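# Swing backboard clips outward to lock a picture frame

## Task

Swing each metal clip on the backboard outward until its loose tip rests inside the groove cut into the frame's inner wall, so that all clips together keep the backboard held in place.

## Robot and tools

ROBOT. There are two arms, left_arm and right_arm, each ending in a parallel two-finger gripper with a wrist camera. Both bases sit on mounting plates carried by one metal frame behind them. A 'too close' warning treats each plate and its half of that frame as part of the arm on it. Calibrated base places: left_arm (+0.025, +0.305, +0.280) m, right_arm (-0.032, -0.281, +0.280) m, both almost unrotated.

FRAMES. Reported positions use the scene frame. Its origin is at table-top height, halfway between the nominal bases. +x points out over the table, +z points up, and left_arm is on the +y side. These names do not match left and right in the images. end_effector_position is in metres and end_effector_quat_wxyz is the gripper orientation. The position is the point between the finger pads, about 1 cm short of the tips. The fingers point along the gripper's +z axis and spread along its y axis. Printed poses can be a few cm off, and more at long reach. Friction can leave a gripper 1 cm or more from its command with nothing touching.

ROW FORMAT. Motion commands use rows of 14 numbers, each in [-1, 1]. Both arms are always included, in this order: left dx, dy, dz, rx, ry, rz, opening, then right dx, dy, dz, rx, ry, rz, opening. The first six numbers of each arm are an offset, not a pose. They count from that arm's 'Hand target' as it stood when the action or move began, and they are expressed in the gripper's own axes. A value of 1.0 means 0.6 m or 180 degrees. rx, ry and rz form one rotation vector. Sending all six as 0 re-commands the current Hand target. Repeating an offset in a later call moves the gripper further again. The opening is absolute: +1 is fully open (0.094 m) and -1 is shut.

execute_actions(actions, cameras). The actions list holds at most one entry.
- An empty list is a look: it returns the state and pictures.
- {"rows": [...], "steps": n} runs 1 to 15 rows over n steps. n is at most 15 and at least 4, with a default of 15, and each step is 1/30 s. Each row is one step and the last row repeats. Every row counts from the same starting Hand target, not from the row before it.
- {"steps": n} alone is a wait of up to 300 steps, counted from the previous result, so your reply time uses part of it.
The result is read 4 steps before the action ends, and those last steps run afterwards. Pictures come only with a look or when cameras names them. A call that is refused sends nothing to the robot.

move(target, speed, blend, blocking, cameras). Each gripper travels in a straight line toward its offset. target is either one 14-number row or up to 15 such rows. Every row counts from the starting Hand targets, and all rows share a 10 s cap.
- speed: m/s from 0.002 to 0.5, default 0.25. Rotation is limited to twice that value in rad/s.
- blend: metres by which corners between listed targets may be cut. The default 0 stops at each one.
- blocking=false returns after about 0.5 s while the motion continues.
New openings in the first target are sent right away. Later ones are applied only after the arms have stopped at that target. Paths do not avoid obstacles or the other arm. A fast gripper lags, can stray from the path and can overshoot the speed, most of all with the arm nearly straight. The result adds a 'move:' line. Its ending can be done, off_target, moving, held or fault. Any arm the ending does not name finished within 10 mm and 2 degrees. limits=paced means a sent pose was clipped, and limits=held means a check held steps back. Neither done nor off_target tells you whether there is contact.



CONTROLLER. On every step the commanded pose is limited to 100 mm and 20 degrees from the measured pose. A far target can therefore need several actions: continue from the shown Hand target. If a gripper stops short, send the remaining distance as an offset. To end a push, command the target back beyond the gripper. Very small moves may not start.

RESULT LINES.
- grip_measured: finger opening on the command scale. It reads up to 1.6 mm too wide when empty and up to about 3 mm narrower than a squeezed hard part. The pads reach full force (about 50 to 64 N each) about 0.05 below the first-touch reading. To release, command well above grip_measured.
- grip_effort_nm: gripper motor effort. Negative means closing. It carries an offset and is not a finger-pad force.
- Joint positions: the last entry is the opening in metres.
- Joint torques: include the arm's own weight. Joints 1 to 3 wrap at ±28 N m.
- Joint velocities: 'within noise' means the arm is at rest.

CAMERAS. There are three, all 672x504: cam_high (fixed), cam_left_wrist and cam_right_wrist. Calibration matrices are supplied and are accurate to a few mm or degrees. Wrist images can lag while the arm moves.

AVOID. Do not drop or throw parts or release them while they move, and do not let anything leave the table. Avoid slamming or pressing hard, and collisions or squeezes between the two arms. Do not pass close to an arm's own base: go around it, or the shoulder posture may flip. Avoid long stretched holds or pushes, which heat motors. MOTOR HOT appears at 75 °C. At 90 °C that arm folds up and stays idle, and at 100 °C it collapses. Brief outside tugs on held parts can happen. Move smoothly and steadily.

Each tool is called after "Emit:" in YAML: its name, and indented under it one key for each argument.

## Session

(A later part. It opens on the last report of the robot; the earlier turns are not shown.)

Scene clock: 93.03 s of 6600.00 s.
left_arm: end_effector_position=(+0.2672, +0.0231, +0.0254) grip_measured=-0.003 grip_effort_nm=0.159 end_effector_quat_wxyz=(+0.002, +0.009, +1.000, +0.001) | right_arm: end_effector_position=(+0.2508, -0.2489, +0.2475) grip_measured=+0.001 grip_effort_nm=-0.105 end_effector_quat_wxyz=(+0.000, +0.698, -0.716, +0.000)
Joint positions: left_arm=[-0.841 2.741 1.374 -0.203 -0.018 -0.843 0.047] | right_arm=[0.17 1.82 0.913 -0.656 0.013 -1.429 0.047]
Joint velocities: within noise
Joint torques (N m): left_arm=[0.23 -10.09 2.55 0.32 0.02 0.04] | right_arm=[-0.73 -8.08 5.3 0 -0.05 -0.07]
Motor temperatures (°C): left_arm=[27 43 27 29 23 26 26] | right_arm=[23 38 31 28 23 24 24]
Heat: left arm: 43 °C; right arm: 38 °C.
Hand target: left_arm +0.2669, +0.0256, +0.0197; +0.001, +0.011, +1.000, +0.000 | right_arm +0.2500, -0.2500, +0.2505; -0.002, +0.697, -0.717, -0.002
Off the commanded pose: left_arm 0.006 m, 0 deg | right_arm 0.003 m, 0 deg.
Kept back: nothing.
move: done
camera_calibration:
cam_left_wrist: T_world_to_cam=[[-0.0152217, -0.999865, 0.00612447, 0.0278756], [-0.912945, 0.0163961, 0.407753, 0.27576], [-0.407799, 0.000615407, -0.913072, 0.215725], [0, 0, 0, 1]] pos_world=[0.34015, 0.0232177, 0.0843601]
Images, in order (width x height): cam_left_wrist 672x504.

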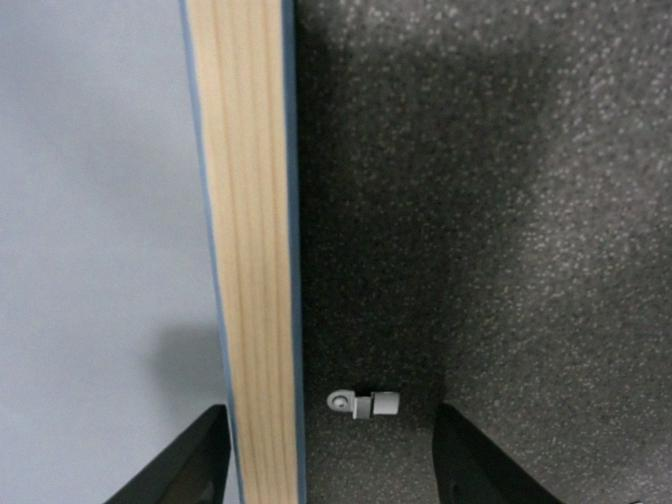

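Emit:
move:
  target:
    - [0,0,0.005,0,0,0,0,0,0,0,0,0,0,0]
  speed: 0.03
  cameras: []

Emit:
move:
  target:
    - [0,0,0.0,0,0,0,-0.3,0,0,0,0,0,0,0]
  speed: 0.03
  cameras: ["cam_left_wrist"]

Emit:
zoom_image:
  camera: "cam_left_wrist"
  region: [200, 300, 460, 500]

Scene clock: 94.03 s of 6600.00 s.
left_arm: end_effector_position=(+0.2664, +0.0238, +0.0229) grip_measured=-0.003 grip_effort_nm=0.159 end_effector_quat_wxyz=(+0.002, +0.009, +1.000, +0.001) | right_arm: end_effector_position=(+0.2508, -0.2489, +0.2475) grip_measured=+0.001 grip_effort_nm=-0.115 end_effector_quat_wxyz=(+0.000, +0.698, -0.716, +0.000)
Joint positions: left_arm=[-0.841 2.748 1.374 -0.196 -0.018 -0.843 0.047] | right_arm=[0.17 1.82 0.913 -0.656 0.013 -1.429 0.047]
Joint velocities: within noise
Joint torques (N m): left_arm=[0.25 -9.81 2.96 0.32 0.02 0.03] | right_arm=[-0.46 -8.09 5.18 0 -0.06 -0.06]
Motor temperatures (°C): left_arm=[27 43 27 29 23 26 26] | right_arm=[23 38 31 28 23 24 24]
Heat: left arm: 43 °C; right arm: 38 °C.
Hand target: left_arm +0.2669, +0.0255, +0.0167; +0.001, +0.011, +1.000, +0.000 | right_arm +0.2500, -0.2500, +0.2505; -0.002, +0.697, -0.717, -0.002
Off the commanded pose: left_arm 0.006 m, 0 deg | right_arm 0.003 m, 0 deg.
Kept back: nothing.
move: done
No camera images: "cameras" was empty.

Scene clock: 94.73 s of 6600.00 s.
left_arm: end_effector_position=(+0.2667, +0.0248, +0.0229) grip_measured=-0.295 grip_effort_nm=-0.261 end_effector_quat_wxyz=(+0.001, +0.008, +1.000, +0.001) | right_arm: end_effector_position=(+0.2508, -0.2489, +0.2475) grip_measured=+0.001 grip_effort_nm=-0.110 end_effector_quat_wxyz=(+0.000, +0.698, -0.716, +0.000)
Joint positions: left_arm=[-0.839 2.748 1.374 -0.198 -0.018 -0.843 0.033] | right_arm=[0.17 1.82 0.913 -0.656 0.013 -1.429 0.047]
Joint velocities: within noise
Joint torques (N m): left_arm=[0.05 -9.81 2.95 0.33 0.02 0.03] | right_arm=[-0.44 -8.17 5.22 0.01 -0.04 -0.06]
Motor temperatures (°C): left_arm=[27 42 27 29 23 26 26] | right_arm=[23 38 31 28 23 24 24]
Heat: left arm: 42 °C; right arm: 38 °C.
Hand target: left_arm +0.2669, +0.0256, +0.0167; +0.001, +0.011, +1.000, +0.000 | right_arm +0.2500, -0.2500, +0.2505; -0.002, +0.697, -0.717, -0.002
Off the commanded pose: left_arm 0.006 m, 0 deg | right_arm 0.003 m, 0 deg.
Kept back: nothing.
move: done
camera_calibration:
cam_left_wrist: T_world_to_cam=[[-0.0137224, -0.999896, 0.00435434, 0.0292123], [-0.912128, 0.0143018, 0.409656, 0.276138], [-0.409675, 0.00164973, -0.91223, 0.213655], [0, 0, 0, 1]] pos_world=[0.339803, 0.0249076, 0.0816537]
Images, in order (width x height): cam_left_wrist 672x504.

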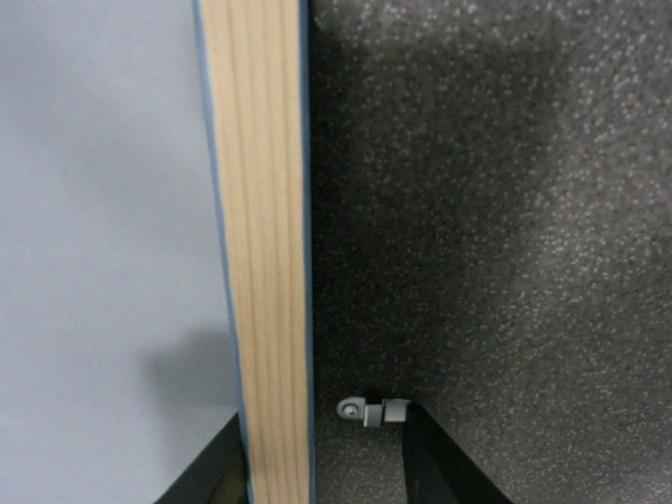

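Scaled by 1.938 from the camera's 672x504 image, which has a finer 960x720 frame.

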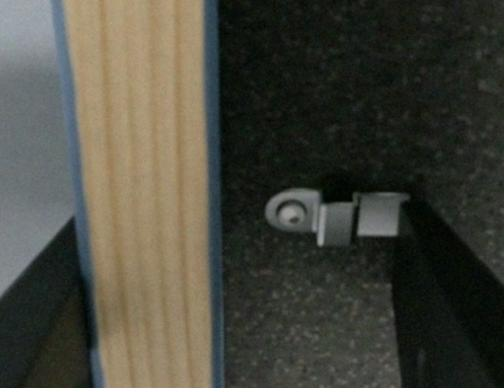

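Emit:
move:
  target:
    - [0,0,-0.015,0,0,0,-0.1,0,0,0,0,0,0,0]
    - [0.0065,0.0075,-0.015,0,0,0,-0.1,0,0,0,0,0,0,0]
    - [0.0065,0.0075,0.0,0,0,0,-0.1,0,0,0,0,0,0,0]
  speed: 0.05
  cameras: ["cam_left_wrist"]

Emit:
zoom_image:
  camera: "cam_left_wrist"
  region: [200, 300, 460, 500]

Scene clock: 96.43 s of 6600.00 s.
left_arm: end_effector_position=(+0.2646, +0.0265, +0.0222) grip_measured=-0.103 grip_effort_nm=0.164 end_effector_quat_wxyz=(+0.002, +0.008, +1.000, -0.002) | right_arm: end_effector_position=(+0.2508, -0.2489, +0.2475) grip_measured=+0.001 grip_effort_nm=-0.110 end_effector_quat_wxyz=(+0.000, +0.698, -0.716, +0.000)
Joint positions: left_arm=[-0.839 2.744 1.353 -0.175 -0.015 -0.843 0.042] | right_arm=[0.17 1.82 0.913 -0.656 0.013 -1.429 0.047]
Joint velocities: within noise
Joint torques (N m): left_arm=[0.08 -10.14 2.14 0.33 -0.01 0.03] | right_arm=[-0.44 -8.25 5.34 0.02 -0.07 -0.11]
Motor temperatures (°C): left_arm=[27 42 27 29 23 26 26] | right_arm=[23 38 31 28 23 24 24]
Heat: left arm: 42 °C; right arm: 38 °C.
Hand target: left_arm +0.2630, +0.0302, +0.0166; +0.001, +0.011, +1.000, +0.000 | right_arm +0.2500, -0.2500, +0.2505; -0.002, +0.697, -0.717, -0.002
Off the commanded pose: left_arm 0.007 m, 0 deg | right_arm 0.003 m, 0 deg.
Kept back: nothing.
move: done
camera_calibration:
cam_left_wrist: T_world_to_cam=[[-0.0136616, -0.999852, 0.0104398, 0.0307863], [-0.913049, 0.0167304, 0.407506, 0.274746], [-0.407621, -0.00396488, -0.913143, 0.211795], [0, 0, 0, 1]] pos_world=[0.337609, 0.0270249, 0.0811166]
Images, in order (width x height): cam_left_wrist 672x504.

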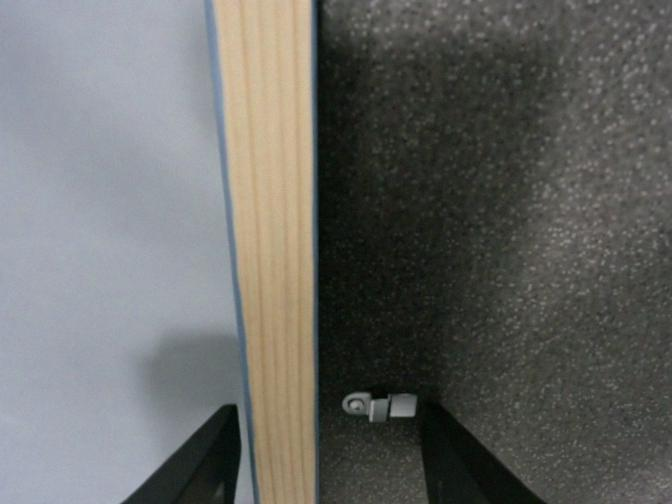

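Scaled by 1.938 from the camera's 672x504 image, which has a finer 960x720 frame.

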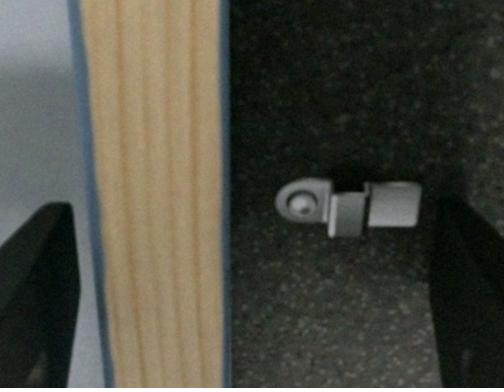

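Emit:
move:
  target:
    - [0,0,-0.015,0,0,0,-0.1,0,0,0,0,0,0,0]
    - [0.006,0.006,-0.015,0,0,0,-0.1,0,0,0,0,0,0,0]
    - [0.006,0.006,0.0,0,0,0,-0.1,0,0,0,0,0,0,0]
  speed: 0.05
  cameras: ["cam_left_wrist"]

Emit:
zoom_image:
  camera: "cam_left_wrist"
  region: [200, 300, 460, 500]

Scene clock: 97.43 s of 6600.00 s.
left_arm: end_effector_position=(+0.2615, +0.0300, +0.0220) grip_measured=-0.103 grip_effort_nm=0.159 end_effector_quat_wxyz=(+0.002, +0.008, +1.000, -0.002) | right_arm: end_effector_position=(+0.2508, -0.2489, +0.2475) grip_measured=+0.001 grip_effort_nm=-0.115 end_effector_quat_wxyz=(+0.000, +0.698, -0.716, +0.000)
Joint positions: left_arm=[-0.839 2.737 1.328 -0.157 -0.014 -0.843 0.042] | right_arm=[0.17 1.82 0.913 -0.656 0.013 -1.429 0.047]
Joint velocities: within noise
Joint torques (N m): left_arm=[0.02 -10.06 1.96 0.33 -0.01 0.03] | right_arm=[-0.55 -8.27 5.31 0.01 -0.04 -0.04]
Motor temperatures (°C): left_arm=[27 42 27 29 23 26 26] | right_arm=[23 38 31 28 23 24 24]
Heat: left arm: 42 °C; right arm: 38 °C.
Hand target: left_arm +0.2595, +0.0339, +0.0167; +0.001, +0.011, +1.000, +0.000 | right_arm +0.2500, -0.2500, +0.2505; -0.002, +0.697, -0.717, -0.002
Off the commanded pose: left_arm 0.007 m, 0 deg | right_arm 0.003 m, 0 deg.
Kept back: nothing.
move: done
camera_calibration:
cam_left_wrist: T_world_to_cam=[[-0.0136549, -0.99984, 0.0115167, 0.0341605], [-0.913017, 0.0171637, 0.407561, 0.271849], [-0.407693, -0.00494978, -0.913106, 0.210441], [0, 0, 0, 1]] pos_world=[0.334464, 0.0305307, 0.0809664]
Images, in order (width x height): cam_left_wrist 672x504.

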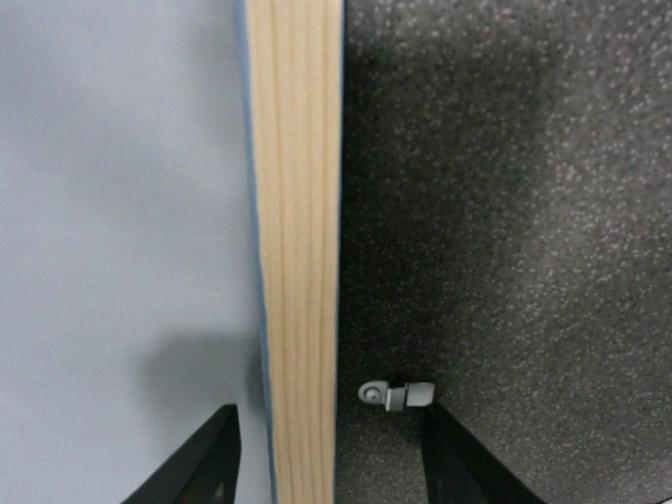

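Scaled by 1.938 from the camera's 672x504 image, which has a finer 960x720 frame.

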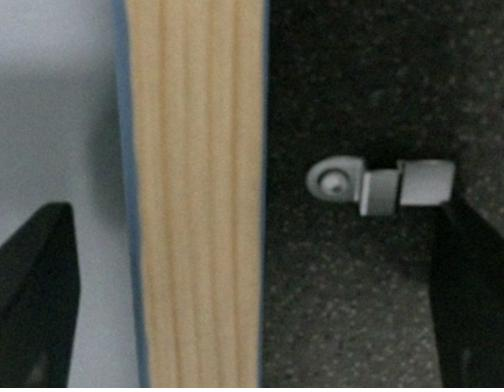

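Emit:
move:
  target:
    - [0,0,0,0,0,0,-0.3,0,0,0,0,0,0,0]
  speed: 0.05
  cameras: ["cam_left_wrist"]

Emit:
zoom_image:
  camera: "cam_left_wrist"
  region: [200, 300, 460, 500]

Scene clock: 98.37 s of 6600.00 s.
left_arm: end_effector_position=(+0.2624, +0.0271, +0.0220) grip_measured=-0.297 grip_effort_nm=-0.149 end_effector_quat_wxyz=(+0.003, +0.009, +1.000, -0.009) | right_arm: end_effector_position=(+0.2508, -0.2489, +0.2475) grip_measured=+0.001 grip_effort_nm=-0.115 end_effector_quat_wxyz=(+0.000, +0.698, -0.716, +0.000)
Joint positions: left_arm=[-0.839 2.737 1.328 -0.146 -0.008 -0.842 0.033] | right_arm=[0.17 1.82 0.913 -0.656 0.013 -1.429 0.047]
Joint velocities: within noise
Joint torques (N m): left_arm=[0.01 -10.1 1.94 0.25 -0.08 0.01] | right_arm=[-0.44 -8.12 5.16 0 -0.06 -0.05]
Motor temperatures (°C): left_arm=[27 42 27 29 23 26 26] | right_arm=[23 38 31 28 23 24 24]
Heat: left arm: 42 °C; right arm: 38 °C.
Hand target: left_arm +0.2595, +0.0339, +0.0167; +0.001, +0.011, +1.000, +0.000 | right_arm +0.2500, -0.2500, +0.2505; -0.002, +0.697, -0.717, -0.002
Off the commanded pose: left_arm 0.009 m, 1 deg | right_arm 0.003 m, 0 deg.
Kept back: nothing.
move: done
camera_calibration:
cam_left_wrist: T_world_to_cam=[[-0.014385, -0.9996, 0.0243426, 0.0311928], [-0.913829, 0.0230243, 0.405447, 0.272779], [-0.405845, -0.0164126, -0.913794, 0.210653], [0, 0, 0, 1]] pos_world=[0.335214, 0.0283571, 0.0811368]
Images, in order (width x height): cam_left_wrist 672x504.

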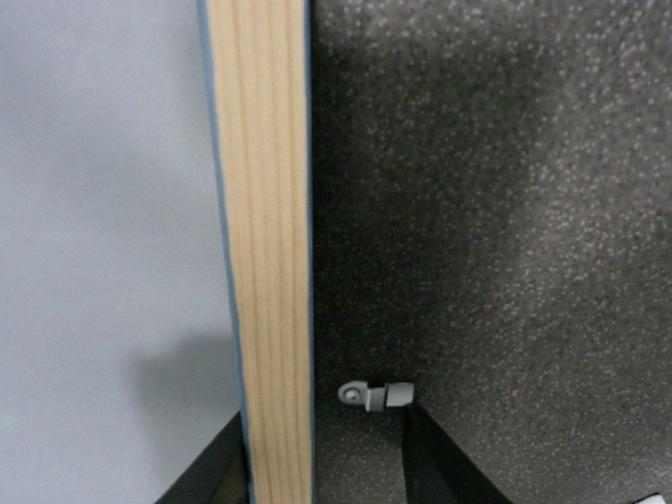

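Scaled by 1.938 from the camera's 672x504 image, which has a finer 960x720 frame.

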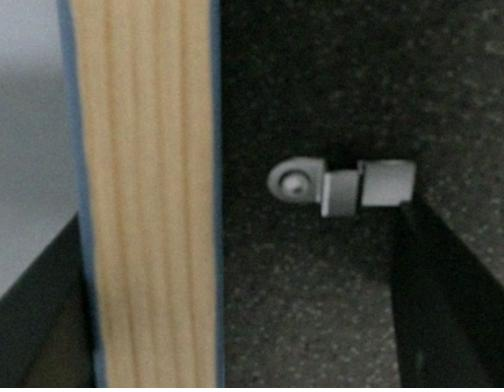

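Emit:
move:
  target:
    - [0,0,0,0,0,0,-0.38,0,0,0,0,0,0,0]
  speed: 0.05
  cameras: ["cam_left_wrist"]

Emit:
zoom_image:
  camera: "cam_left_wrist"
  region: [200, 300, 460, 500]

Scene clock: 99.30 s of 6600.00 s.
left_arm: end_effector_position=(+0.2619, +0.0282, +0.0220) grip_measured=-0.376 grip_effort_nm=-0.164 end_effector_quat_wxyz=(+0.002, +0.009, +1.000, -0.007) | right_arm: end_effector_position=(+0.2508, -0.2489, +0.2475) grip_measured=+0.001 grip_effort_nm=-0.115 end_effector_quat_wxyz=(+0.000, +0.698, -0.716, +0.000)
Joint positions: left_arm=[-0.838 2.737 1.328 -0.15 -0.008 -0.84 0.029] | right_arm=[0.17 1.82 0.913 -0.656 0.013 -1.429 0.047]
Joint velocities: within noise
Joint torques (N m): left_arm=[-0.08 -10.07 1.95 0.29 -0.09 0] | right_arm=[-0.4 -8.12 5.22 0.02 -0.07 -0.07]
Motor temperatures (°C): left_arm=[27 42 27 29 23 26 26] | right_arm=[23 38 31 28 23 24 24]
Heat: left arm: 42 °C; right arm: 38 °C.
Hand target: left_arm +0.2595, +0.0339, +0.0167; +0.001, +0.011, +1.000, +0.000 | right_arm +0.2500, -0.2500, +0.2505; -0.002, +0.697, -0.717, -0.002
Off the commanded pose: left_arm 0.008 m, 1 deg | right_arm 0.003 m, 0 deg.
Kept back: nothing.
move: done
camera_calibration:
cam_left_wrist: T_world_to_cam=[[-0.0151429, -0.999667, 0.0209016, 0.0325989], [-0.912601, 0.0223598, 0.408241, 0.272005], [-0.408572, -0.0128928, -0.912635, 0.211066], [0, 0, 0, 1]] pos_world=[0.334961, 0.0292273, 0.0809018]
Images, in order (width x height): cam_left_wrist 672x504.

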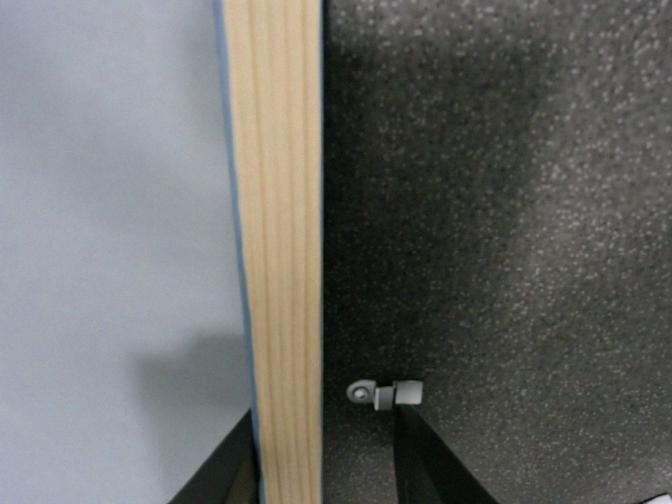

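Scaled by 1.938 from the camera's 672x504 image, which has a finer 960x720 frame.

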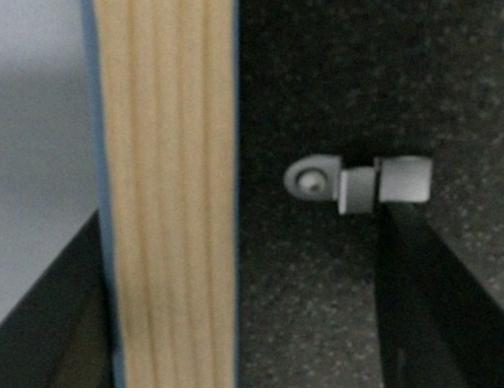

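Emit:
move:
  target:
    - [0,0,-0.015,0,0,0,-0.1,0,0,0,0,0,0,0]
    - [-0.013,-0.015,-0.015,0,0,0,-0.1,0,0,0,0,0,0,0]
    - [-0.0028,-0.0032,-0.015,0,0,0,-0.1,0,0,0,0,0,0,0]
    - [-0.0028,-0.0032,0.0,0,0,0,-0.1,0,0,0,0,0,0,0]
  speed: 0.05
  cameras: ["cam_left_wrist"]

Emit:
zoom_image:
  camera: "cam_left_wrist"
  region: [200, 300, 460, 500]

Scene clock: 101.27 s of 6600.00 s.
left_arm: end_effector_position=(+0.2612, +0.0292, +0.0229) grip_measured=-0.103 grip_effort_nm=0.168 end_effector_quat_wxyz=(-0.001, +0.009, +1.000, -0.003) | right_arm: end_effector_position=(+0.2508, -0.2489, +0.2475) grip_measured=+0.001 grip_effort_nm=-0.110 end_effector_quat_wxyz=(+0.000, +0.698, -0.716, +0.000)
Joint positions: left_arm=[-0.838 2.736 1.333 -0.166 -0.008 -0.84 0.042] | right_arm=[0.17 1.82 0.913 -0.656 0.013 -1.429 0.047]
Joint velocities: within noise
Joint torques (N m): left_arm=[-0.08 -9.68 2.52 0.33 -0.08 0] | right_arm=[-0.53 -8.13 5.38 -0.01 -0.1 -0.05]
Motor temperatures (°C): left_arm=[27 41 27 29 23 26 26] | right_arm=[23 38 31 28 23 24 24]
Heat: left arm: 41 °C; right arm: 38 °C.
Hand target: left_arm +0.2611, +0.0320, +0.0166; +0.001, +0.011, +1.000, +0.000 | right_arm +0.2500, -0.2500, +0.2505; -0.002, +0.697, -0.717, -0.002
Off the commanded pose: left_arm 0.007 m, 0 deg | right_arm 0.003 m, 0 deg.
Kept back: nothing.
move: done
camera_calibration:
cam_left_wrist: T_world_to_cam=[[-0.0151698, -0.999797, 0.0132439, 0.0336942], [-0.91005, 0.0192928, 0.414048, 0.270276], [-0.41422, -0.00577163, -0.910159, 0.212793], [0, 0, 0, 1]] pos_world=[0.334619, 0.0297011, 0.0813222]
Images, in order (width x height): cam_left_wrist 672x504.

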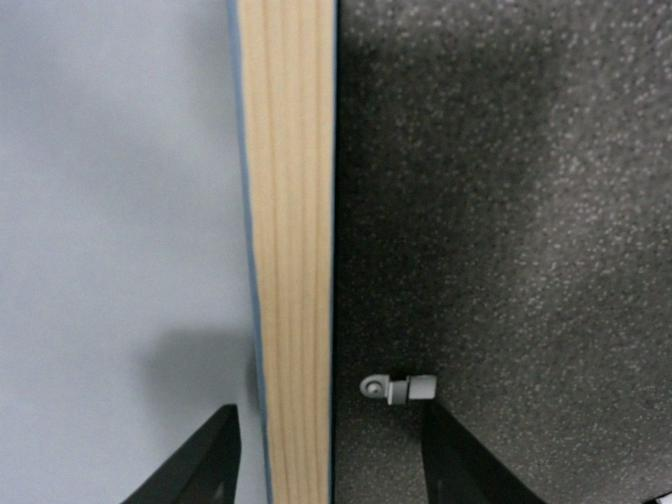

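Scaled by 1.938 from the camera's 672x504 image, which has a finer 960x720 frame.

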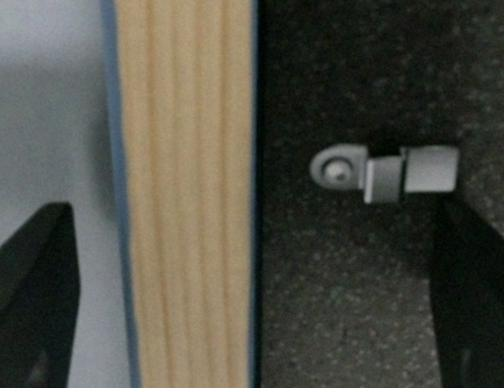

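Emit:
move:
  target:
    - [0,0,-0.015,0,0,0,0,0,0,0,0,0,0,0]
    - [-0.016,-0.018,-0.015,0,0,0,0,0,0,0,0,0,0,0]
    - [-0.005,-0.0057,-0.015,0,0,0,0,0,0,0,0,0,0,0]
    - [-0.005,-0.0057,0.0,0,0,0,0,0,0,0,0,0,0,0]
  speed: 0.05
  cameras: ["cam_left_wrist"]

Emit:
zoom_image:
  camera: "cam_left_wrist"
  region: [200, 300, 460, 500]

Scene clock: 103.23 s of 6600.00 s.
left_arm: end_effector_position=(+0.2640, +0.0259, +0.0226) grip_measured=-0.003 grip_effort_nm=0.164 end_effector_quat_wxyz=(-0.001, +0.009, +1.000, -0.003) | right_arm: end_effector_position=(+0.2508, -0.2489, +0.2475) grip_measured=+0.001 grip_effort_nm=-0.110 end_effector_quat_wxyz=(+0.000, +0.698, -0.716, +0.000)
Joint positions: left_arm=[-0.838 2.744 1.356 -0.182 -0.008 -0.84 0.047] | right_arm=[0.17 1.82 0.913 -0.656 0.013 -1.429 0.047]
Joint velocities: within noise
Joint torques (N m): left_arm=[-0.09 -9.85 2.66 0.32 -0.08 0] | right_arm=[-0.64 -8.25 5.16 0.02 -0.04 -0.11]
Motor temperatures (°C): left_arm=[27 41 27 29 23 26 26] | right_arm=[23 38 31 28 23 24 24]
Heat: left arm: 41 °C; right arm: 38 °C.
Hand target: left_arm +0.2642, +0.0283, +0.0167; +0.001, +0.011, +1.000, +0.000 | right_arm +0.2500, -0.2500, +0.2505; -0.002, +0.697, -0.717, -0.002
Off the commanded pose: left_arm 0.007 m, 0 deg | right_arm 0.003 m, 0 deg.
Kept back: nothing.
move: done
camera_calibration:
cam_left_wrist: T_world_to_cam=[[-0.0151698, -0.999797, 0.0132439, 0.0304785], [-0.91005, 0.0192928, 0.414048, 0.273022], [-0.41422, -0.00577163, -0.910159, 0.213673], [0, 0, 0, 1]] pos_world=[0.337434, 0.0264382, 0.0810289]
Images, in order (width x height): cam_left_wrist 672x504.

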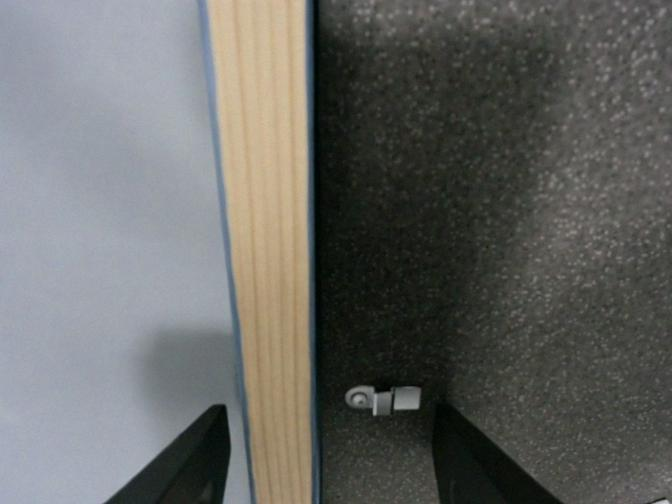

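Scaled by 1.938 from the camera's 672x504 image, which has a finer 960x720 frame.

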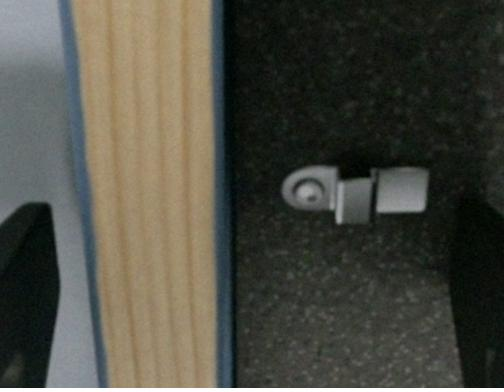

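Emit:
move:
  target:
    - [0,0,0,0,0,0,-0.25,0,0,0,0,0,0,0]
    - [0,0,0,0,0,0,-0.36,0,0,0,0,0,0,0]
  speed: 0.05
  cameras: ["cam_left_wrist"]

Emit:
zoom_image:
  camera: "cam_left_wrist"
  region: [200, 300, 460, 500]

Scene clock: 105.37 s of 6600.00 s.
left_arm: end_effector_position=(+0.2642, +0.0256, +0.0229) grip_measured=-0.357 grip_effort_nm=-0.134 end_effector_quat_wxyz=(-0.001, +0.011, +1.000, -0.004) | right_arm: end_effector_position=(+0.2508, -0.2489, +0.2475) grip_measured=+0.001 grip_effort_nm=-0.115 end_effector_quat_wxyz=(+0.000, +0.698, -0.716, +0.000)
Joint positions: left_arm=[-0.838 2.743 1.357 -0.183 -0.007 -0.836 0.03] | right_arm=[0.17 1.82 0.913 -0.656 0.013 -1.429 0.047]
Joint velocities: within noise
Joint torques (N m): left_arm=[-0.12 -9.81 2.58 0.33 -0.1 -0.04] | right_arm=[-0.65 -8.24 5.23 0.04 -0.02 -0.04]
Motor temperatures (°C): left_arm=[27 41 27 29 23 26 26] | right_arm=[23 38 31 28 23 24 24]
Heat: left arm: 41 °C; right arm: 38 °C.
Hand target: left_arm +0.2641, +0.0284, +0.0167; +0.001, +0.011, +1.000, +0.000 | right_arm +0.2500, -0.2500, +0.2505; -0.002, +0.697, -0.717, -0.002
Off the commanded pose: left_arm 0.007 m, 0 deg | right_arm 0.003 m, 0 deg.
Kept back: nothing.
move: done
camera_calibration:
cam_left_wrist: T_world_to_cam=[[-0.0189739, -0.999718, 0.0142983, 0.0311402], [-0.909724, 0.0231951, 0.414565, 0.272865], [-0.41478, -0.00514159, -0.909907, 0.214191], [0, 0, 0, 1]] pos_world=[0.337665, 0.0259036, 0.0813289]
Images, in order (width x height): cam_left_wrist 672x504.

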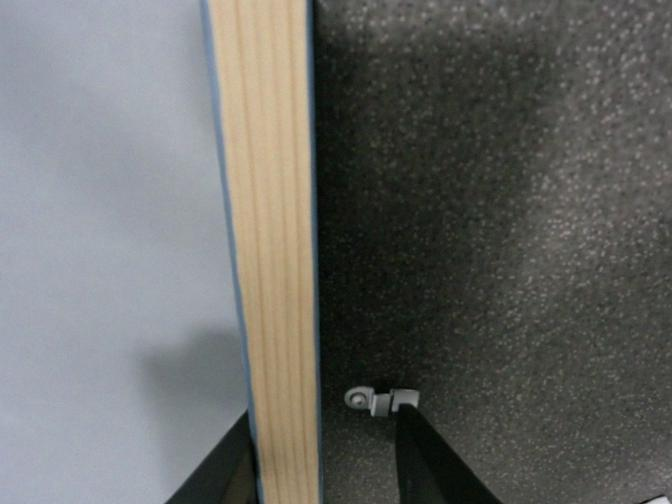

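Scaled by 1.938 from the camera's 672x504 image, which has a finer 960x720 frame.

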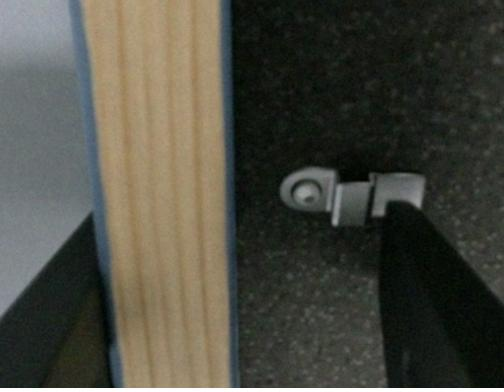

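Emit:
move:
  target:
    - [0,0,0,0,0,0,0.0,0,0,0,0,0,0,0]
    - [0,0,0.006,0,0,0,0.0,0,0,0,0,0,0,0]
  speed: 0.05
  cameras: []

Emit:
move:
  target:
    - [0,0,0.006,0,0,0,0.0,0,0,0,0,0,0,0]
  speed: 0.05
  cameras: ["cam_left_wrist"]

Emit:
zoom_image:
  camera: "cam_left_wrist"
  region: [200, 300, 460, 500]

Scene clock: 107.07 s of 6600.00 s.
left_arm: end_effector_position=(+0.2643, +0.0287, +0.0229) grip_measured=-0.003 grip_effort_nm=0.188 end_effector_quat_wxyz=(-0.002, +0.010, +1.000, +0.002) | right_arm: end_effector_position=(+0.2508, -0.2489, +0.2475) grip_measured=+0.001 grip_effort_nm=-0.120 end_effector_quat_wxyz=(+0.000, +0.698, -0.716, +0.000)
Joint positions: left_arm=[-0.835 2.743 1.357 -0.192 -0.014 -0.836 0.047] | right_arm=[0.17 1.82 0.913 -0.656 0.013 -1.429 0.047]
Joint velocities: within noise
Joint torques (N m): left_arm=[-0.28 -8.76 3.1 0.45 -0.01 -0.04] | right_arm=[-0.57 -8.24 5.27 0 -0.04 -0.05]
Motor temperatures (°C): left_arm=[27 41 27 29 23 26 26] | right_arm=[23 38 31 28 23 24 24]
Heat: left arm: 41 °C; right arm: 38 °C.
Hand target: left_arm +0.2641, +0.0284, +0.0131; +0.001, +0.011, +1.000, +0.000 | right_arm +0.2500, -0.2500, +0.2505; -0.002, +0.697, -0.717, -0.002
Off the commanded pose: left_arm 0.010 m, 0 deg | right_arm 0.003 m, 0 deg.
Kept back: nothing.
move: done
No camera images: "cameras" was empty.

Scene clock: 107.77 s of 6600.00 s.
left_arm: end_effector_position=(+0.2643, +0.0287, +0.0229) grip_measured=-0.003 grip_effort_nm=0.183 end_effector_quat_wxyz=(-0.002, +0.010, +1.000, +0.002) | right_arm: end_effector_position=(+0.2508, -0.2489, +0.2475) grip_measured=+0.001 grip_effort_nm=-0.115 end_effector_quat_wxyz=(+0.000, +0.698, -0.716, +0.000)
Joint positions: left_arm=[-0.835 2.743 1.357 -0.192 -0.014 -0.836 0.047] | right_arm=[0.17 1.82 0.913 -0.656 0.013 -1.429 0.047]
Joint velocities: within noise
Joint torques (N m): left_arm=[-0.25 -7.76 3.54 0.51 -0.02 -0.05] | right_arm=[-0.54 -7.95 5.29 -0.01 -0.03 -0.02]
Motor temperatures (°C): left_arm=[27 41 27 29 23 26 26] | right_arm=[23 38 31 28 23 24 24]
Heat: left arm: 41 °C; right arm: 38 °C.
Hand target: left_arm +0.2641, +0.0284, +0.0095; +0.001, +0.011, +1.000, +0.000 | right_arm +0.2500, -0.2500, +0.2505; -0.002, +0.697, -0.717, -0.002
Off the commanded pose: left_arm 0.013 m, 0 deg | right_arm 0.003 m, 0 deg.
Kept back: nothing.
move: off_target (left_arm)
camera_calibration:
cam_left_wrist: T_world_to_cam=[[-0.0168151, -0.999855, 0.00262382, 0.0339631], [-0.909542, 0.0163861, 0.415289, 0.273032], [-0.415272, 0.00459667, -0.909686, 0.214091], [0, 0, 0, 1]] pos_world=[0.337811, 0.0285001, 0.0812787]
Images, in order (width x height): cam_left_wrist 672x504.

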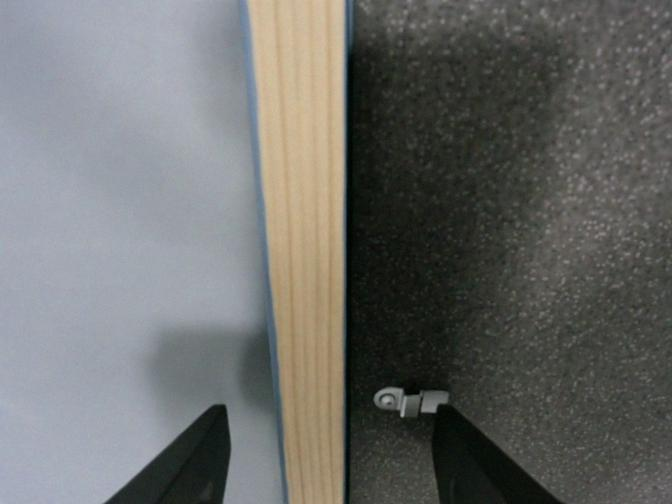

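Scaled by 1.938 from the camera's 672x504 image, which has a finer 960x720 frame.

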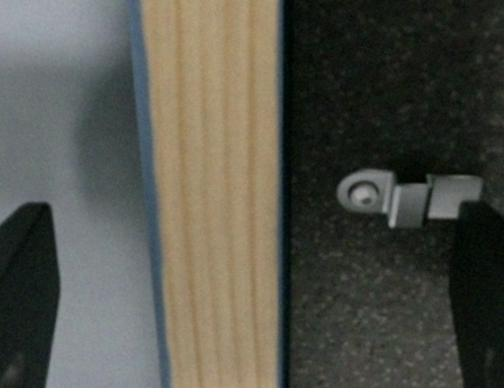

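Emit:
move:
  target:
    - [0,0,-0.1,0,0,0,-0.5,0,0,0,0,0,0,0]
    - [-0.0103,-0.0323,-0.085,0,0,0.5,-0.5,0,0,0,0,0,0,0]
  speed: [0.1,0.3]
  cameras: ["cam_left_wrist"]

Scene clock: 112.43 s of 6600.00 s.
left_arm: end_effector_position=(+0.2717, +0.0094, +0.0646) grip_measured=-0.500 grip_effort_nm=0.037 end_effector_quat_wxyz=(+0.007, +0.708, +0.706, -0.002) | right_arm: end_effector_position=(+0.2508, -0.2489, +0.2475) grip_measured=+0.001 grip_effort_nm=-0.110 end_effector_quat_wxyz=(+0.000, +0.698, -0.716, +0.000)
Joint positions: left_arm=[-0.854 2.629 1.367 -0.296 -0.011 0.7 0.023] | right_arm=[0.17 1.82 0.913 -0.656 0.013 -1.429 0.047]
Joint velocities: within noise
Joint torques (N m): left_arm=[-0.66 -10.06 4.37 0.12 -0.05 0.02] | right_arm=[-0.54 -8.34 5.2 0.02 -0.05 -0.08]
Motor temperatures (°C): left_arm=[27 41 27 29 23 26 26] | right_arm=[23 38 31 28 23 24 24]
Heat: left arm: 41 °C; right arm: 38 °C.
Hand target: left_arm +0.2699, +0.0088, +0.0606; +0.000, +0.715, +0.700, +0.001 | right_arm +0.2500, -0.2500, +0.2505; -0.002, +0.697, -0.717, -0.002
Off the commanded pose: left_arm 0.005 m, 1 deg | right_arm 0.003 m, 0 deg.
Kept back: nothing.
move: done
camera_calibration:
cam_left_wrist: T_world_to_cam=[[-1, 0.000329601, -0.000504413, 0.272609], [0.00010003, 0.91632, 0.400446, 0.00806318], [0.000594192, 0.400446, -0.91632, 0.138873], [0, 0, 0, 1]] pos_world=[0.272525, -0.0630895, 0.124161]
Images, in order (width x height): cam_left_wrist 672x504.

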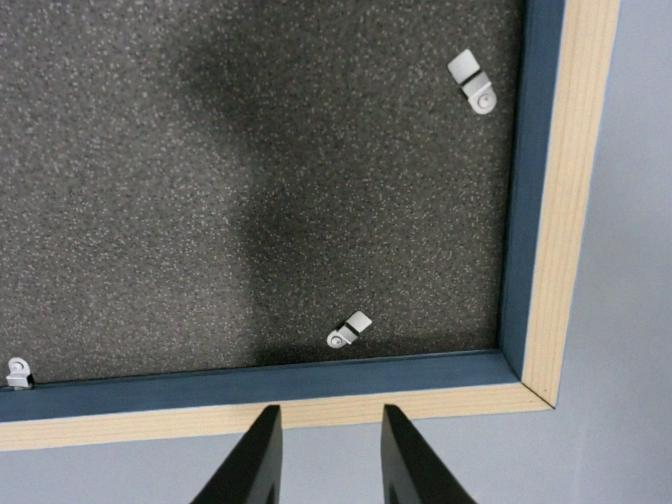

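Emit:
move:
  target:
    - [0.005,0.0007,0,0,0,-0.534,0,0,0,0,0,0,0,0]
    - [0.0175,-0.010,0,0,0,-0.534,0,0,0,0,0,0,0,0]
    - [0.0175,-0.010,0.048,0,0,-0.534,0,0,0,0,0,0,0,0]
  speed: [0.4,0.08,0.08]
  cameras: ["cam_left_wrist"]

Scene clock: 117.03 s of 6600.00 s.
left_arm: end_effector_position=(+0.2595, +0.0234, +0.0343) grip_measured=-0.003 grip_effort_nm=0.164 end_effector_quat_wxyz=(-0.005, -0.038, +0.999, +0.005) | right_arm: end_effector_position=(+0.2508, -0.2489, +0.2475) grip_measured=+0.001 grip_effort_nm=-0.115 end_effector_quat_wxyz=(+0.000, +0.698, -0.716, +0.000)
Joint positions: left_arm=[-0.854 2.709 1.352 -0.23 -0.011 -0.951 0.047] | right_arm=[0.17 1.82 0.913 -0.656 0.013 -1.429 0.047]
Joint velocities: within noise
Joint torques (N m): left_arm=[-0.09 -10.43 3.62 0.29 -0.04 -0.11] | right_arm=[-0.55 -8.23 5.22 0.03 -0.05 -0.1]
Motor temperatures (°C): left_arm=[27 40 27 29 23 26 26] | right_arm=[23 38 31 28 23 24 24]
Heat: left arm: 40 °C; right arm: 38 °C.
Hand target: left_arm +0.2641, +0.0195, +0.0317; +0.001, -0.043, +0.999, +0.000 | right_arm +0.2500, -0.2500, +0.2505; -0.002, +0.697, -0.717, -0.002
Off the commanded pose: left_arm 0.007 m, 1 deg | right_arm 0.003 m, 0 deg.
Kept back: nothing.
move: done
camera_calibration:
cam_left_wrist: T_world_to_cam=[[0.0795149, -0.996829, -0.00317419, 0.00365176], [-0.903978, -0.0734497, 0.421223, 0.264442], [-0.420121, -0.0306241, -0.906951, 0.2244], [0, 0, 0, 1]] pos_world=[0.333034, 0.0299354, 0.0921429]
Images, in order (width x height): cam_left_wrist 672x504.

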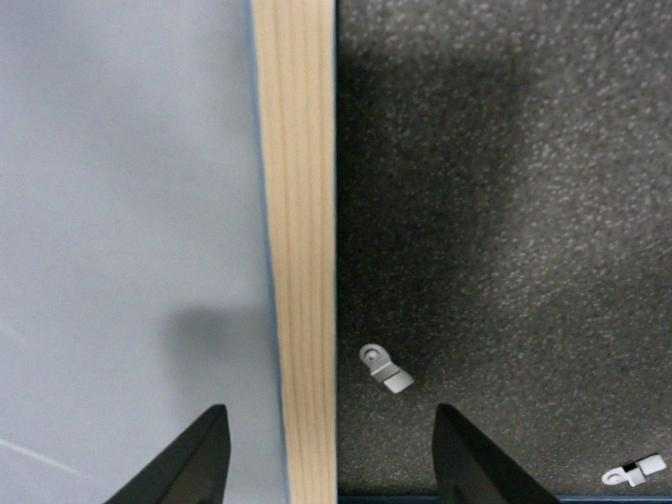

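Emit:
move:
  target:
    - [-0.0119,-0.0171,-0.015,0,0,0,0,0,0,0,0,0,0,0]
    - [-0.0024,-0.0034,-0.015,0,0,0,0,0,0,0,0,0,0,0]
    - [-0.0024,-0.0034,0.021,0,0,0,0,0,0,0,0,0,0,0]
  speed: 0.08
  cameras: ["cam_left_wrist"]

Emit:
zoom_image:
  camera: "cam_left_wrist"
  region: [200, 300, 460, 500]

Scene clock: 118.33 s of 6600.00 s.
left_arm: end_effector_position=(+0.2688, +0.0122, +0.0374) grip_measured=-0.003 grip_effort_nm=0.164 end_effector_quat_wxyz=(+0.003, -0.039, +0.999, -0.005) | right_arm: end_effector_position=(+0.2508, -0.2489, +0.2475) grip_measured=+0.001 grip_effort_nm=-0.110 end_effector_quat_wxyz=(+0.000, +0.698, -0.716, +0.000)
Joint positions: left_arm=[-0.854 2.713 1.39 -0.238 -0.011 -0.952 0.047] | right_arm=[0.17 1.82 0.913 -0.656 0.013 -1.429 0.047]
Joint velocities: within noise
Joint torques (N m): left_arm=[-0.08 -7.17 3.34 0.52 -0.04 -0.11] | right_arm=[-0.51 -8.21 5.3 0 -0.03 -0.04]
Motor temperatures (°C): left_arm=[27 40 27 29 23 26 26] | right_arm=[23 38 31 28 23 24 24]
Heat: left arm: 40 °C; right arm: 38 °C.
Hand target: left_arm +0.2658, +0.0176, +0.0191; +0.001, -0.043, +0.999, +0.000 | right_arm +0.2500, -0.2500, +0.2505; -0.002, +0.697, -0.717, -0.002
Off the commanded pose: left_arm 0.019 m, 1 deg | right_arm 0.003 m, 0 deg.
Kept back: nothing.
move: off_target (left_arm)
camera_calibration:
cam_left_wrist: T_world_to_cam=[[0.0805055, -0.996592, 0.0179864, -0.00923189], [-0.910796, -0.0662201, 0.407511, 0.273035], [-0.404931, -0.0491889, -0.913023, 0.227179], [0, 0, 0, 1]] pos_world=[0.341415, 0.0200547, 0.0963211]
Images, in order (width x height): cam_left_wrist 672x504.

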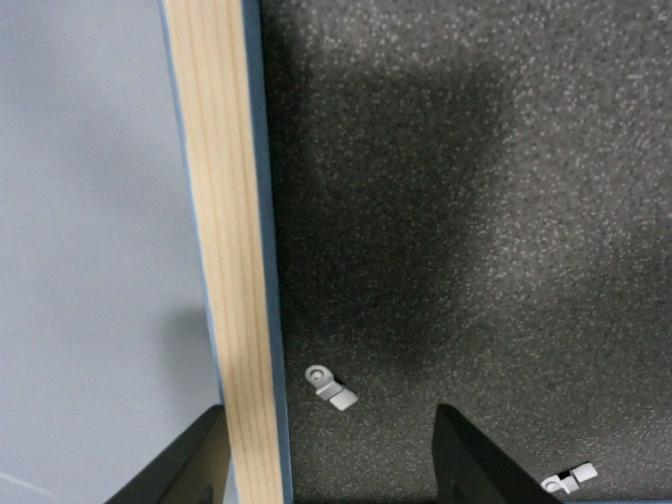

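Scaled by 1.938 from the camera's 672x504 image, which has a finer 960x720 frame.

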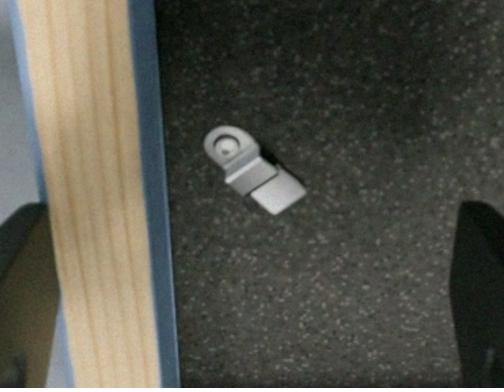

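Emit:
move:
  target:
    - [0,0,-0.045,0,0,0,0,0,0,0,0,0,0,0]
    - [-0.018,-0.024,-0.045,0,0,0,0,0,0,0,0,0,0,0]
    - [0,0,-0.040,0,0,0,0,0,0,0,0,0,0,0]
    - [0,0,-0.015,0,0,0,0,0,0,0,0,0,0,0]
  speed: 0.08
  cameras: ["cam_left_wrist"]

Scene clock: 120.03 s of 6600.00 s.
left_arm: end_effector_position=(+0.2619, +0.0205, +0.0321) grip_measured=-0.003 grip_effort_nm=0.164 end_effector_quat_wxyz=(-0.005, -0.039, +0.999, +0.004) | right_arm: end_effector_position=(+0.2508, -0.2489, +0.2475) grip_measured=+0.001 grip_effort_nm=-0.115 end_effector_quat_wxyz=(+0.000, +0.698, -0.716, +0.000)
Joint positions: left_arm=[-0.854 2.722 1.373 -0.235 -0.011 -0.952 0.047] | right_arm=[0.17 1.82 0.913 -0.656 0.013 -1.429 0.047]
Joint velocities: within noise
Joint torques (N m): left_arm=[-0.09 -10.15 3.62 0.29 -0.04 -0.1] | right_arm=[-0.42 -8.01 5.23 0.02 -0.01 -0.06]
Motor temperatures (°C): left_arm=[27 40 27 29 23 26 26] | right_arm=[23 38 31 28 23 24 24]
Heat: left arm: 40 °C; right arm: 38 °C.
Hand target: left_arm +0.2657, +0.0177, +0.0280; +0.001, -0.043, +0.999, +0.000 | right_arm +0.2500, -0.2500, +0.2505; -0.002, +0.697, -0.717, -0.002
Off the commanded pose: left_arm 0.006 m, 1 deg | right_arm 0.003 m, 0 deg.
Kept back: nothing.
move: done
camera_calibration:
cam_left_wrist: T_world_to_cam=[[0.0806901, -0.996738, -0.00131754, 0.000193781], [-0.904513, -0.0737793, 0.420015, 0.267473], [-0.418742, -0.0326993, -0.907516, 0.223078], [0, 0, 0, 1]] pos_world=[0.335329, 0.0272216, 0.0901041]
Images, in order (width x height): cam_left_wrist 672x504.

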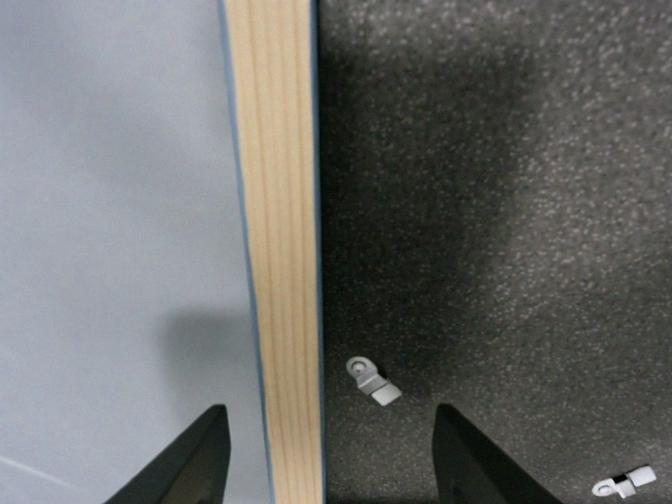

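Emit:
move:
  target:
    - [0,0,0.016,0,0,0,0,0,0,0,0,0,0,0]
    - [0,0,0.016,0,0,0,-0.25,0,0,0,0,0,0,0]
  speed: 0.06
  cameras: ["cam_left_wrist"]

Emit:
zoom_image:
  camera: "cam_left_wrist"
  region: [200, 300, 460, 500]

Scene clock: 121.50 s of 6600.00 s.
left_arm: end_effector_position=(+0.2619, +0.0203, +0.0231) grip_measured=-0.247 grip_effort_nm=-0.120 end_effector_quat_wxyz=(-0.004, -0.039, +0.999, +0.003) | right_arm: end_effector_position=(+0.2508, -0.2489, +0.2475) grip_measured=+0.001 grip_effort_nm=-0.115 end_effector_quat_wxyz=(+0.000, +0.698, -0.716, +0.000)
Joint positions: left_arm=[-0.854 2.752 1.388 -0.218 -0.011 -0.952 0.035] | right_arm=[0.17 1.82 0.913 -0.656 0.013 -1.429 0.047]
Joint velocities: within noise
Joint torques (N m): left_arm=[-0.06 -9.98 3.78 0.3 -0.04 -0.1] | right_arm=[-0.5 -8.08 5.29 -0.01 -0.02 -0.07]
Motor temperatures (°C): left_arm=[27 40 27 29 23 26 26] | right_arm=[23 38 31 28 23 24 24]
Heat: left arm: 40 °C; right arm: 38 °C.
Hand target: left_arm +0.2657, +0.0176, +0.0185; +0.001, -0.043, +0.999, +0.000 | right_arm +0.2500, -0.2500, +0.2505; -0.002, +0.697, -0.717, -0.002
Off the commanded pose: left_arm 0.007 m, 1 deg | right_arm 0.003 m, 0 deg.
Kept back: nothing.
move: done
camera_calibration:
cam_left_wrist: T_world_to_cam=[[0.0807167, -0.996737, 0.000239334, -0.0000640286], [-0.905025, -0.0731891, 0.419015, 0.271395], [-0.41763, -0.0340381, -0.907979, 0.214647], [0, 0, 0, 1]] pos_world=[0.335267, 0.0271055, 0.0811761]
Images, in order (width x height): cam_left_wrist 672x504.

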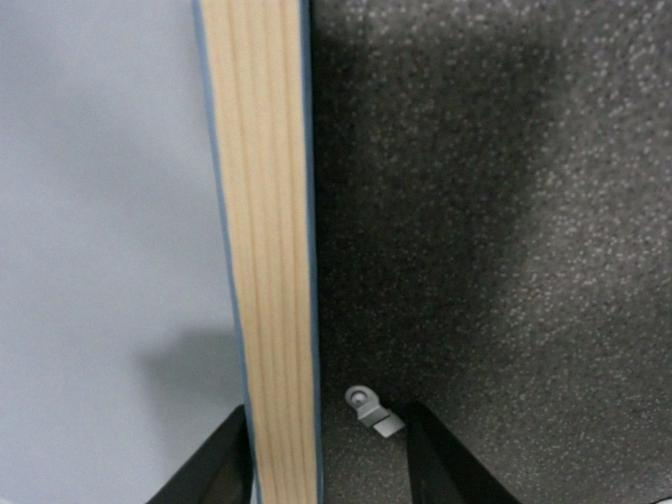

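Scaled by 1.938 from the camera's 672x504 image, which has a finer 960x720 frame.

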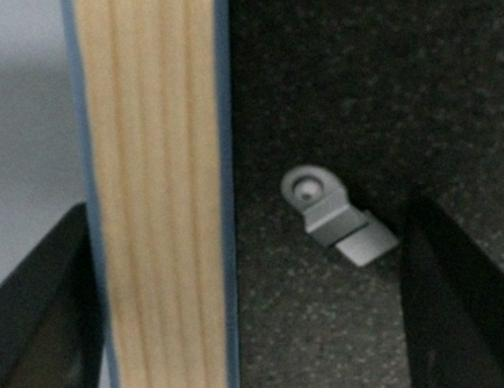

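Emit:
move:
  target:
    - [0,0,-0.012,0,0,0,-0.05,0,0,0,0,0,0,0]
    - [0.0045,0.0064,-0.012,0,0,0,-0.05,0,0,0,0,0,0,0]
    - [0.0045,0.0064,0,0,0,0,-0.05,0,0,0,0,0,0,0]
  speed: 0.06
  cameras: ["cam_left_wrist"]

Emit:
zoom_image:
  camera: "cam_left_wrist"
  region: [200, 300, 460, 500]

Scene clock: 123.13 s of 6600.00 s.
left_arm: end_effector_position=(+0.2616, +0.0206, +0.0226) grip_measured=-0.053 grip_effort_nm=0.164 end_effector_quat_wxyz=(-0.003, -0.039, +0.999, +0.002) | right_arm: end_effector_position=(+0.2508, -0.2489, +0.2475) grip_measured=+0.001 grip_effort_nm=-0.110 end_effector_quat_wxyz=(+0.000, +0.698, -0.716, +0.000)
Joint positions: left_arm=[-0.854 2.752 1.383 -0.211 -0.011 -0.952 0.045] | right_arm=[0.17 1.82 0.913 -0.656 0.013 -1.429 0.047]
Joint velocities: within noise
Joint torques (N m): left_arm=[-0.05 -10.59 2.28 0.39 -0.04 -0.11] | right_arm=[-0.43 -8.14 5.26 0.03 -0.06 -0.03]
Motor temperatures (°C): left_arm=[27 40 27 29 23 26 26] | right_arm=[23 38 31 28 23 24 24]
Heat: left arm: 40 °C; right arm: 38 °C.
Hand target: left_arm +0.2626, +0.0213, +0.0185; +0.001, -0.043, +0.999, +0.000 | right_arm +0.2500, -0.2500, +0.2505; -0.002, +0.697, -0.717, -0.002
Off the commanded pose: left_arm 0.004 m, 1 deg | right_arm 0.003 m, 0 deg.
Kept back: nothing.
move: done
camera_calibration:
cam_left_wrist: T_world_to_cam=[[0.0807462, -0.996732, 0.00210762, 0.000267949], [-0.905637, -0.0724829, 0.417814, 0.271526], [-0.416296, -0.0356456, -0.90853, 0.213769], [0, 0, 0, 1]] pos_world=[0.334873, 0.027568, 0.0807681]
Images, in order (width x height): cam_left_wrist 672x504.

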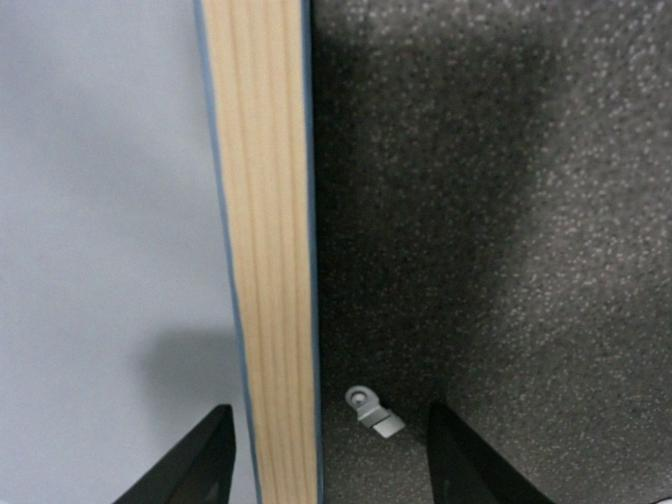

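Scaled by 1.938 from the camera's 672x504 image, which has a finer 960x720 frame.

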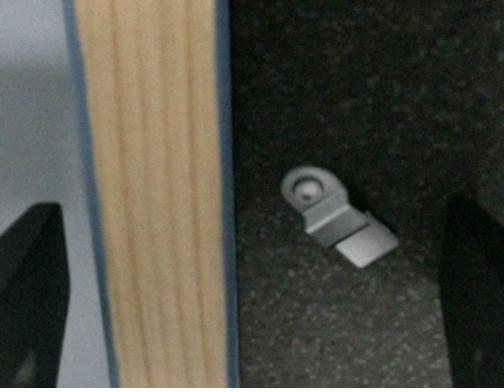

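Emit:
move:
  target:
    - [0,0,-0.012,0,0,0,-0.05,0,0,0,0,0,0,0]
    - [0.0048,0.0068,-0.012,0,0,0,-0.05,0,0,0,0,0,0,0]
    - [0.0048,0.0068,0,0,0,0,-0.05,0,0,0,0,0,0,0]
  speed: 0.06
  cameras: ["cam_left_wrist"]

Emit:
zoom_image:
  camera: "cam_left_wrist"
  region: [200, 300, 460, 500]

Scene clock: 124.07 s of 6600.00 s.
left_arm: end_effector_position=(+0.2604, +0.0220, +0.0223) grip_measured=-0.053 grip_effort_nm=0.159 end_effector_quat_wxyz=(-0.001, -0.039, +0.999, -0.001) | right_arm: end_effector_position=(+0.2508, -0.2489, +0.2475) grip_measured=+0.001 grip_effort_nm=-0.120 end_effector_quat_wxyz=(+0.000, +0.698, -0.716, +0.000)
Joint positions: left_arm=[-0.854 2.747 1.363 -0.187 -0.011 -0.952 0.045] | right_arm=[0.17 1.82 0.913 -0.656 0.013 -1.429 0.047]
Joint velocities: within noise
Joint torques (N m): left_arm=[-0.05 -10.7 1.85 0.35 -0.05 -0.1] | right_arm=[-0.64 -8.28 5.08 0 -0.04 -0.09]
Motor temperatures (°C): left_arm=[27 41 27 29 23 26 26] | right_arm=[23 38 31 28 23 24 24]
Heat: left arm: 41 °C; right arm: 38 °C.
Hand target: left_arm +0.2595, +0.0250, +0.0185; +0.001, -0.043, +0.999, +0.000 | right_arm +0.2500, -0.2500, +0.2505; -0.002, +0.697, -0.717, -0.002
Off the commanded pose: left_arm 0.005 m, 0 deg | right_arm 0.003 m, 0 deg.
Kept back: nothing.
move: done
camera_calibration:
cam_left_wrist: T_world_to_cam=[[0.0808336, -0.996685, 0.00926958, 0.00159143], [-0.907967, -0.0697956, 0.413188, 0.271341], [-0.411171, -0.041816, -0.910599, 0.21187], [0, 0, 0, 1]] pos_world=[0.333355, 0.0293841, 0.0807989]
Images, in order (width x height): cam_left_wrist 672x504.

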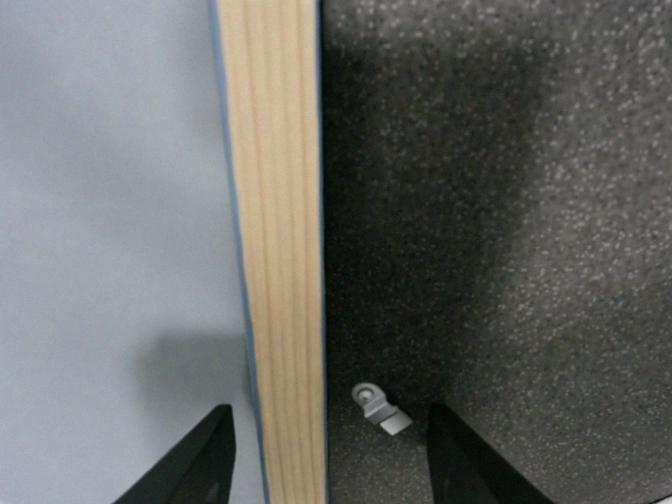

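Scaled by 1.938 from the camera's 672x504 image, which has a finer 960x720 frame.

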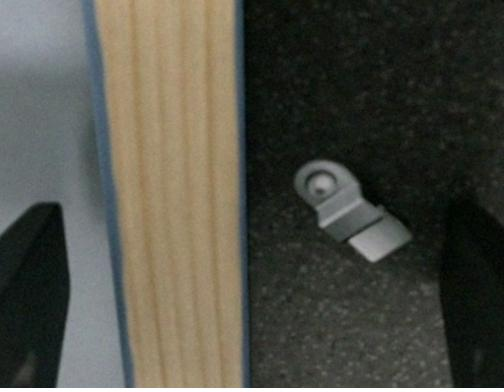

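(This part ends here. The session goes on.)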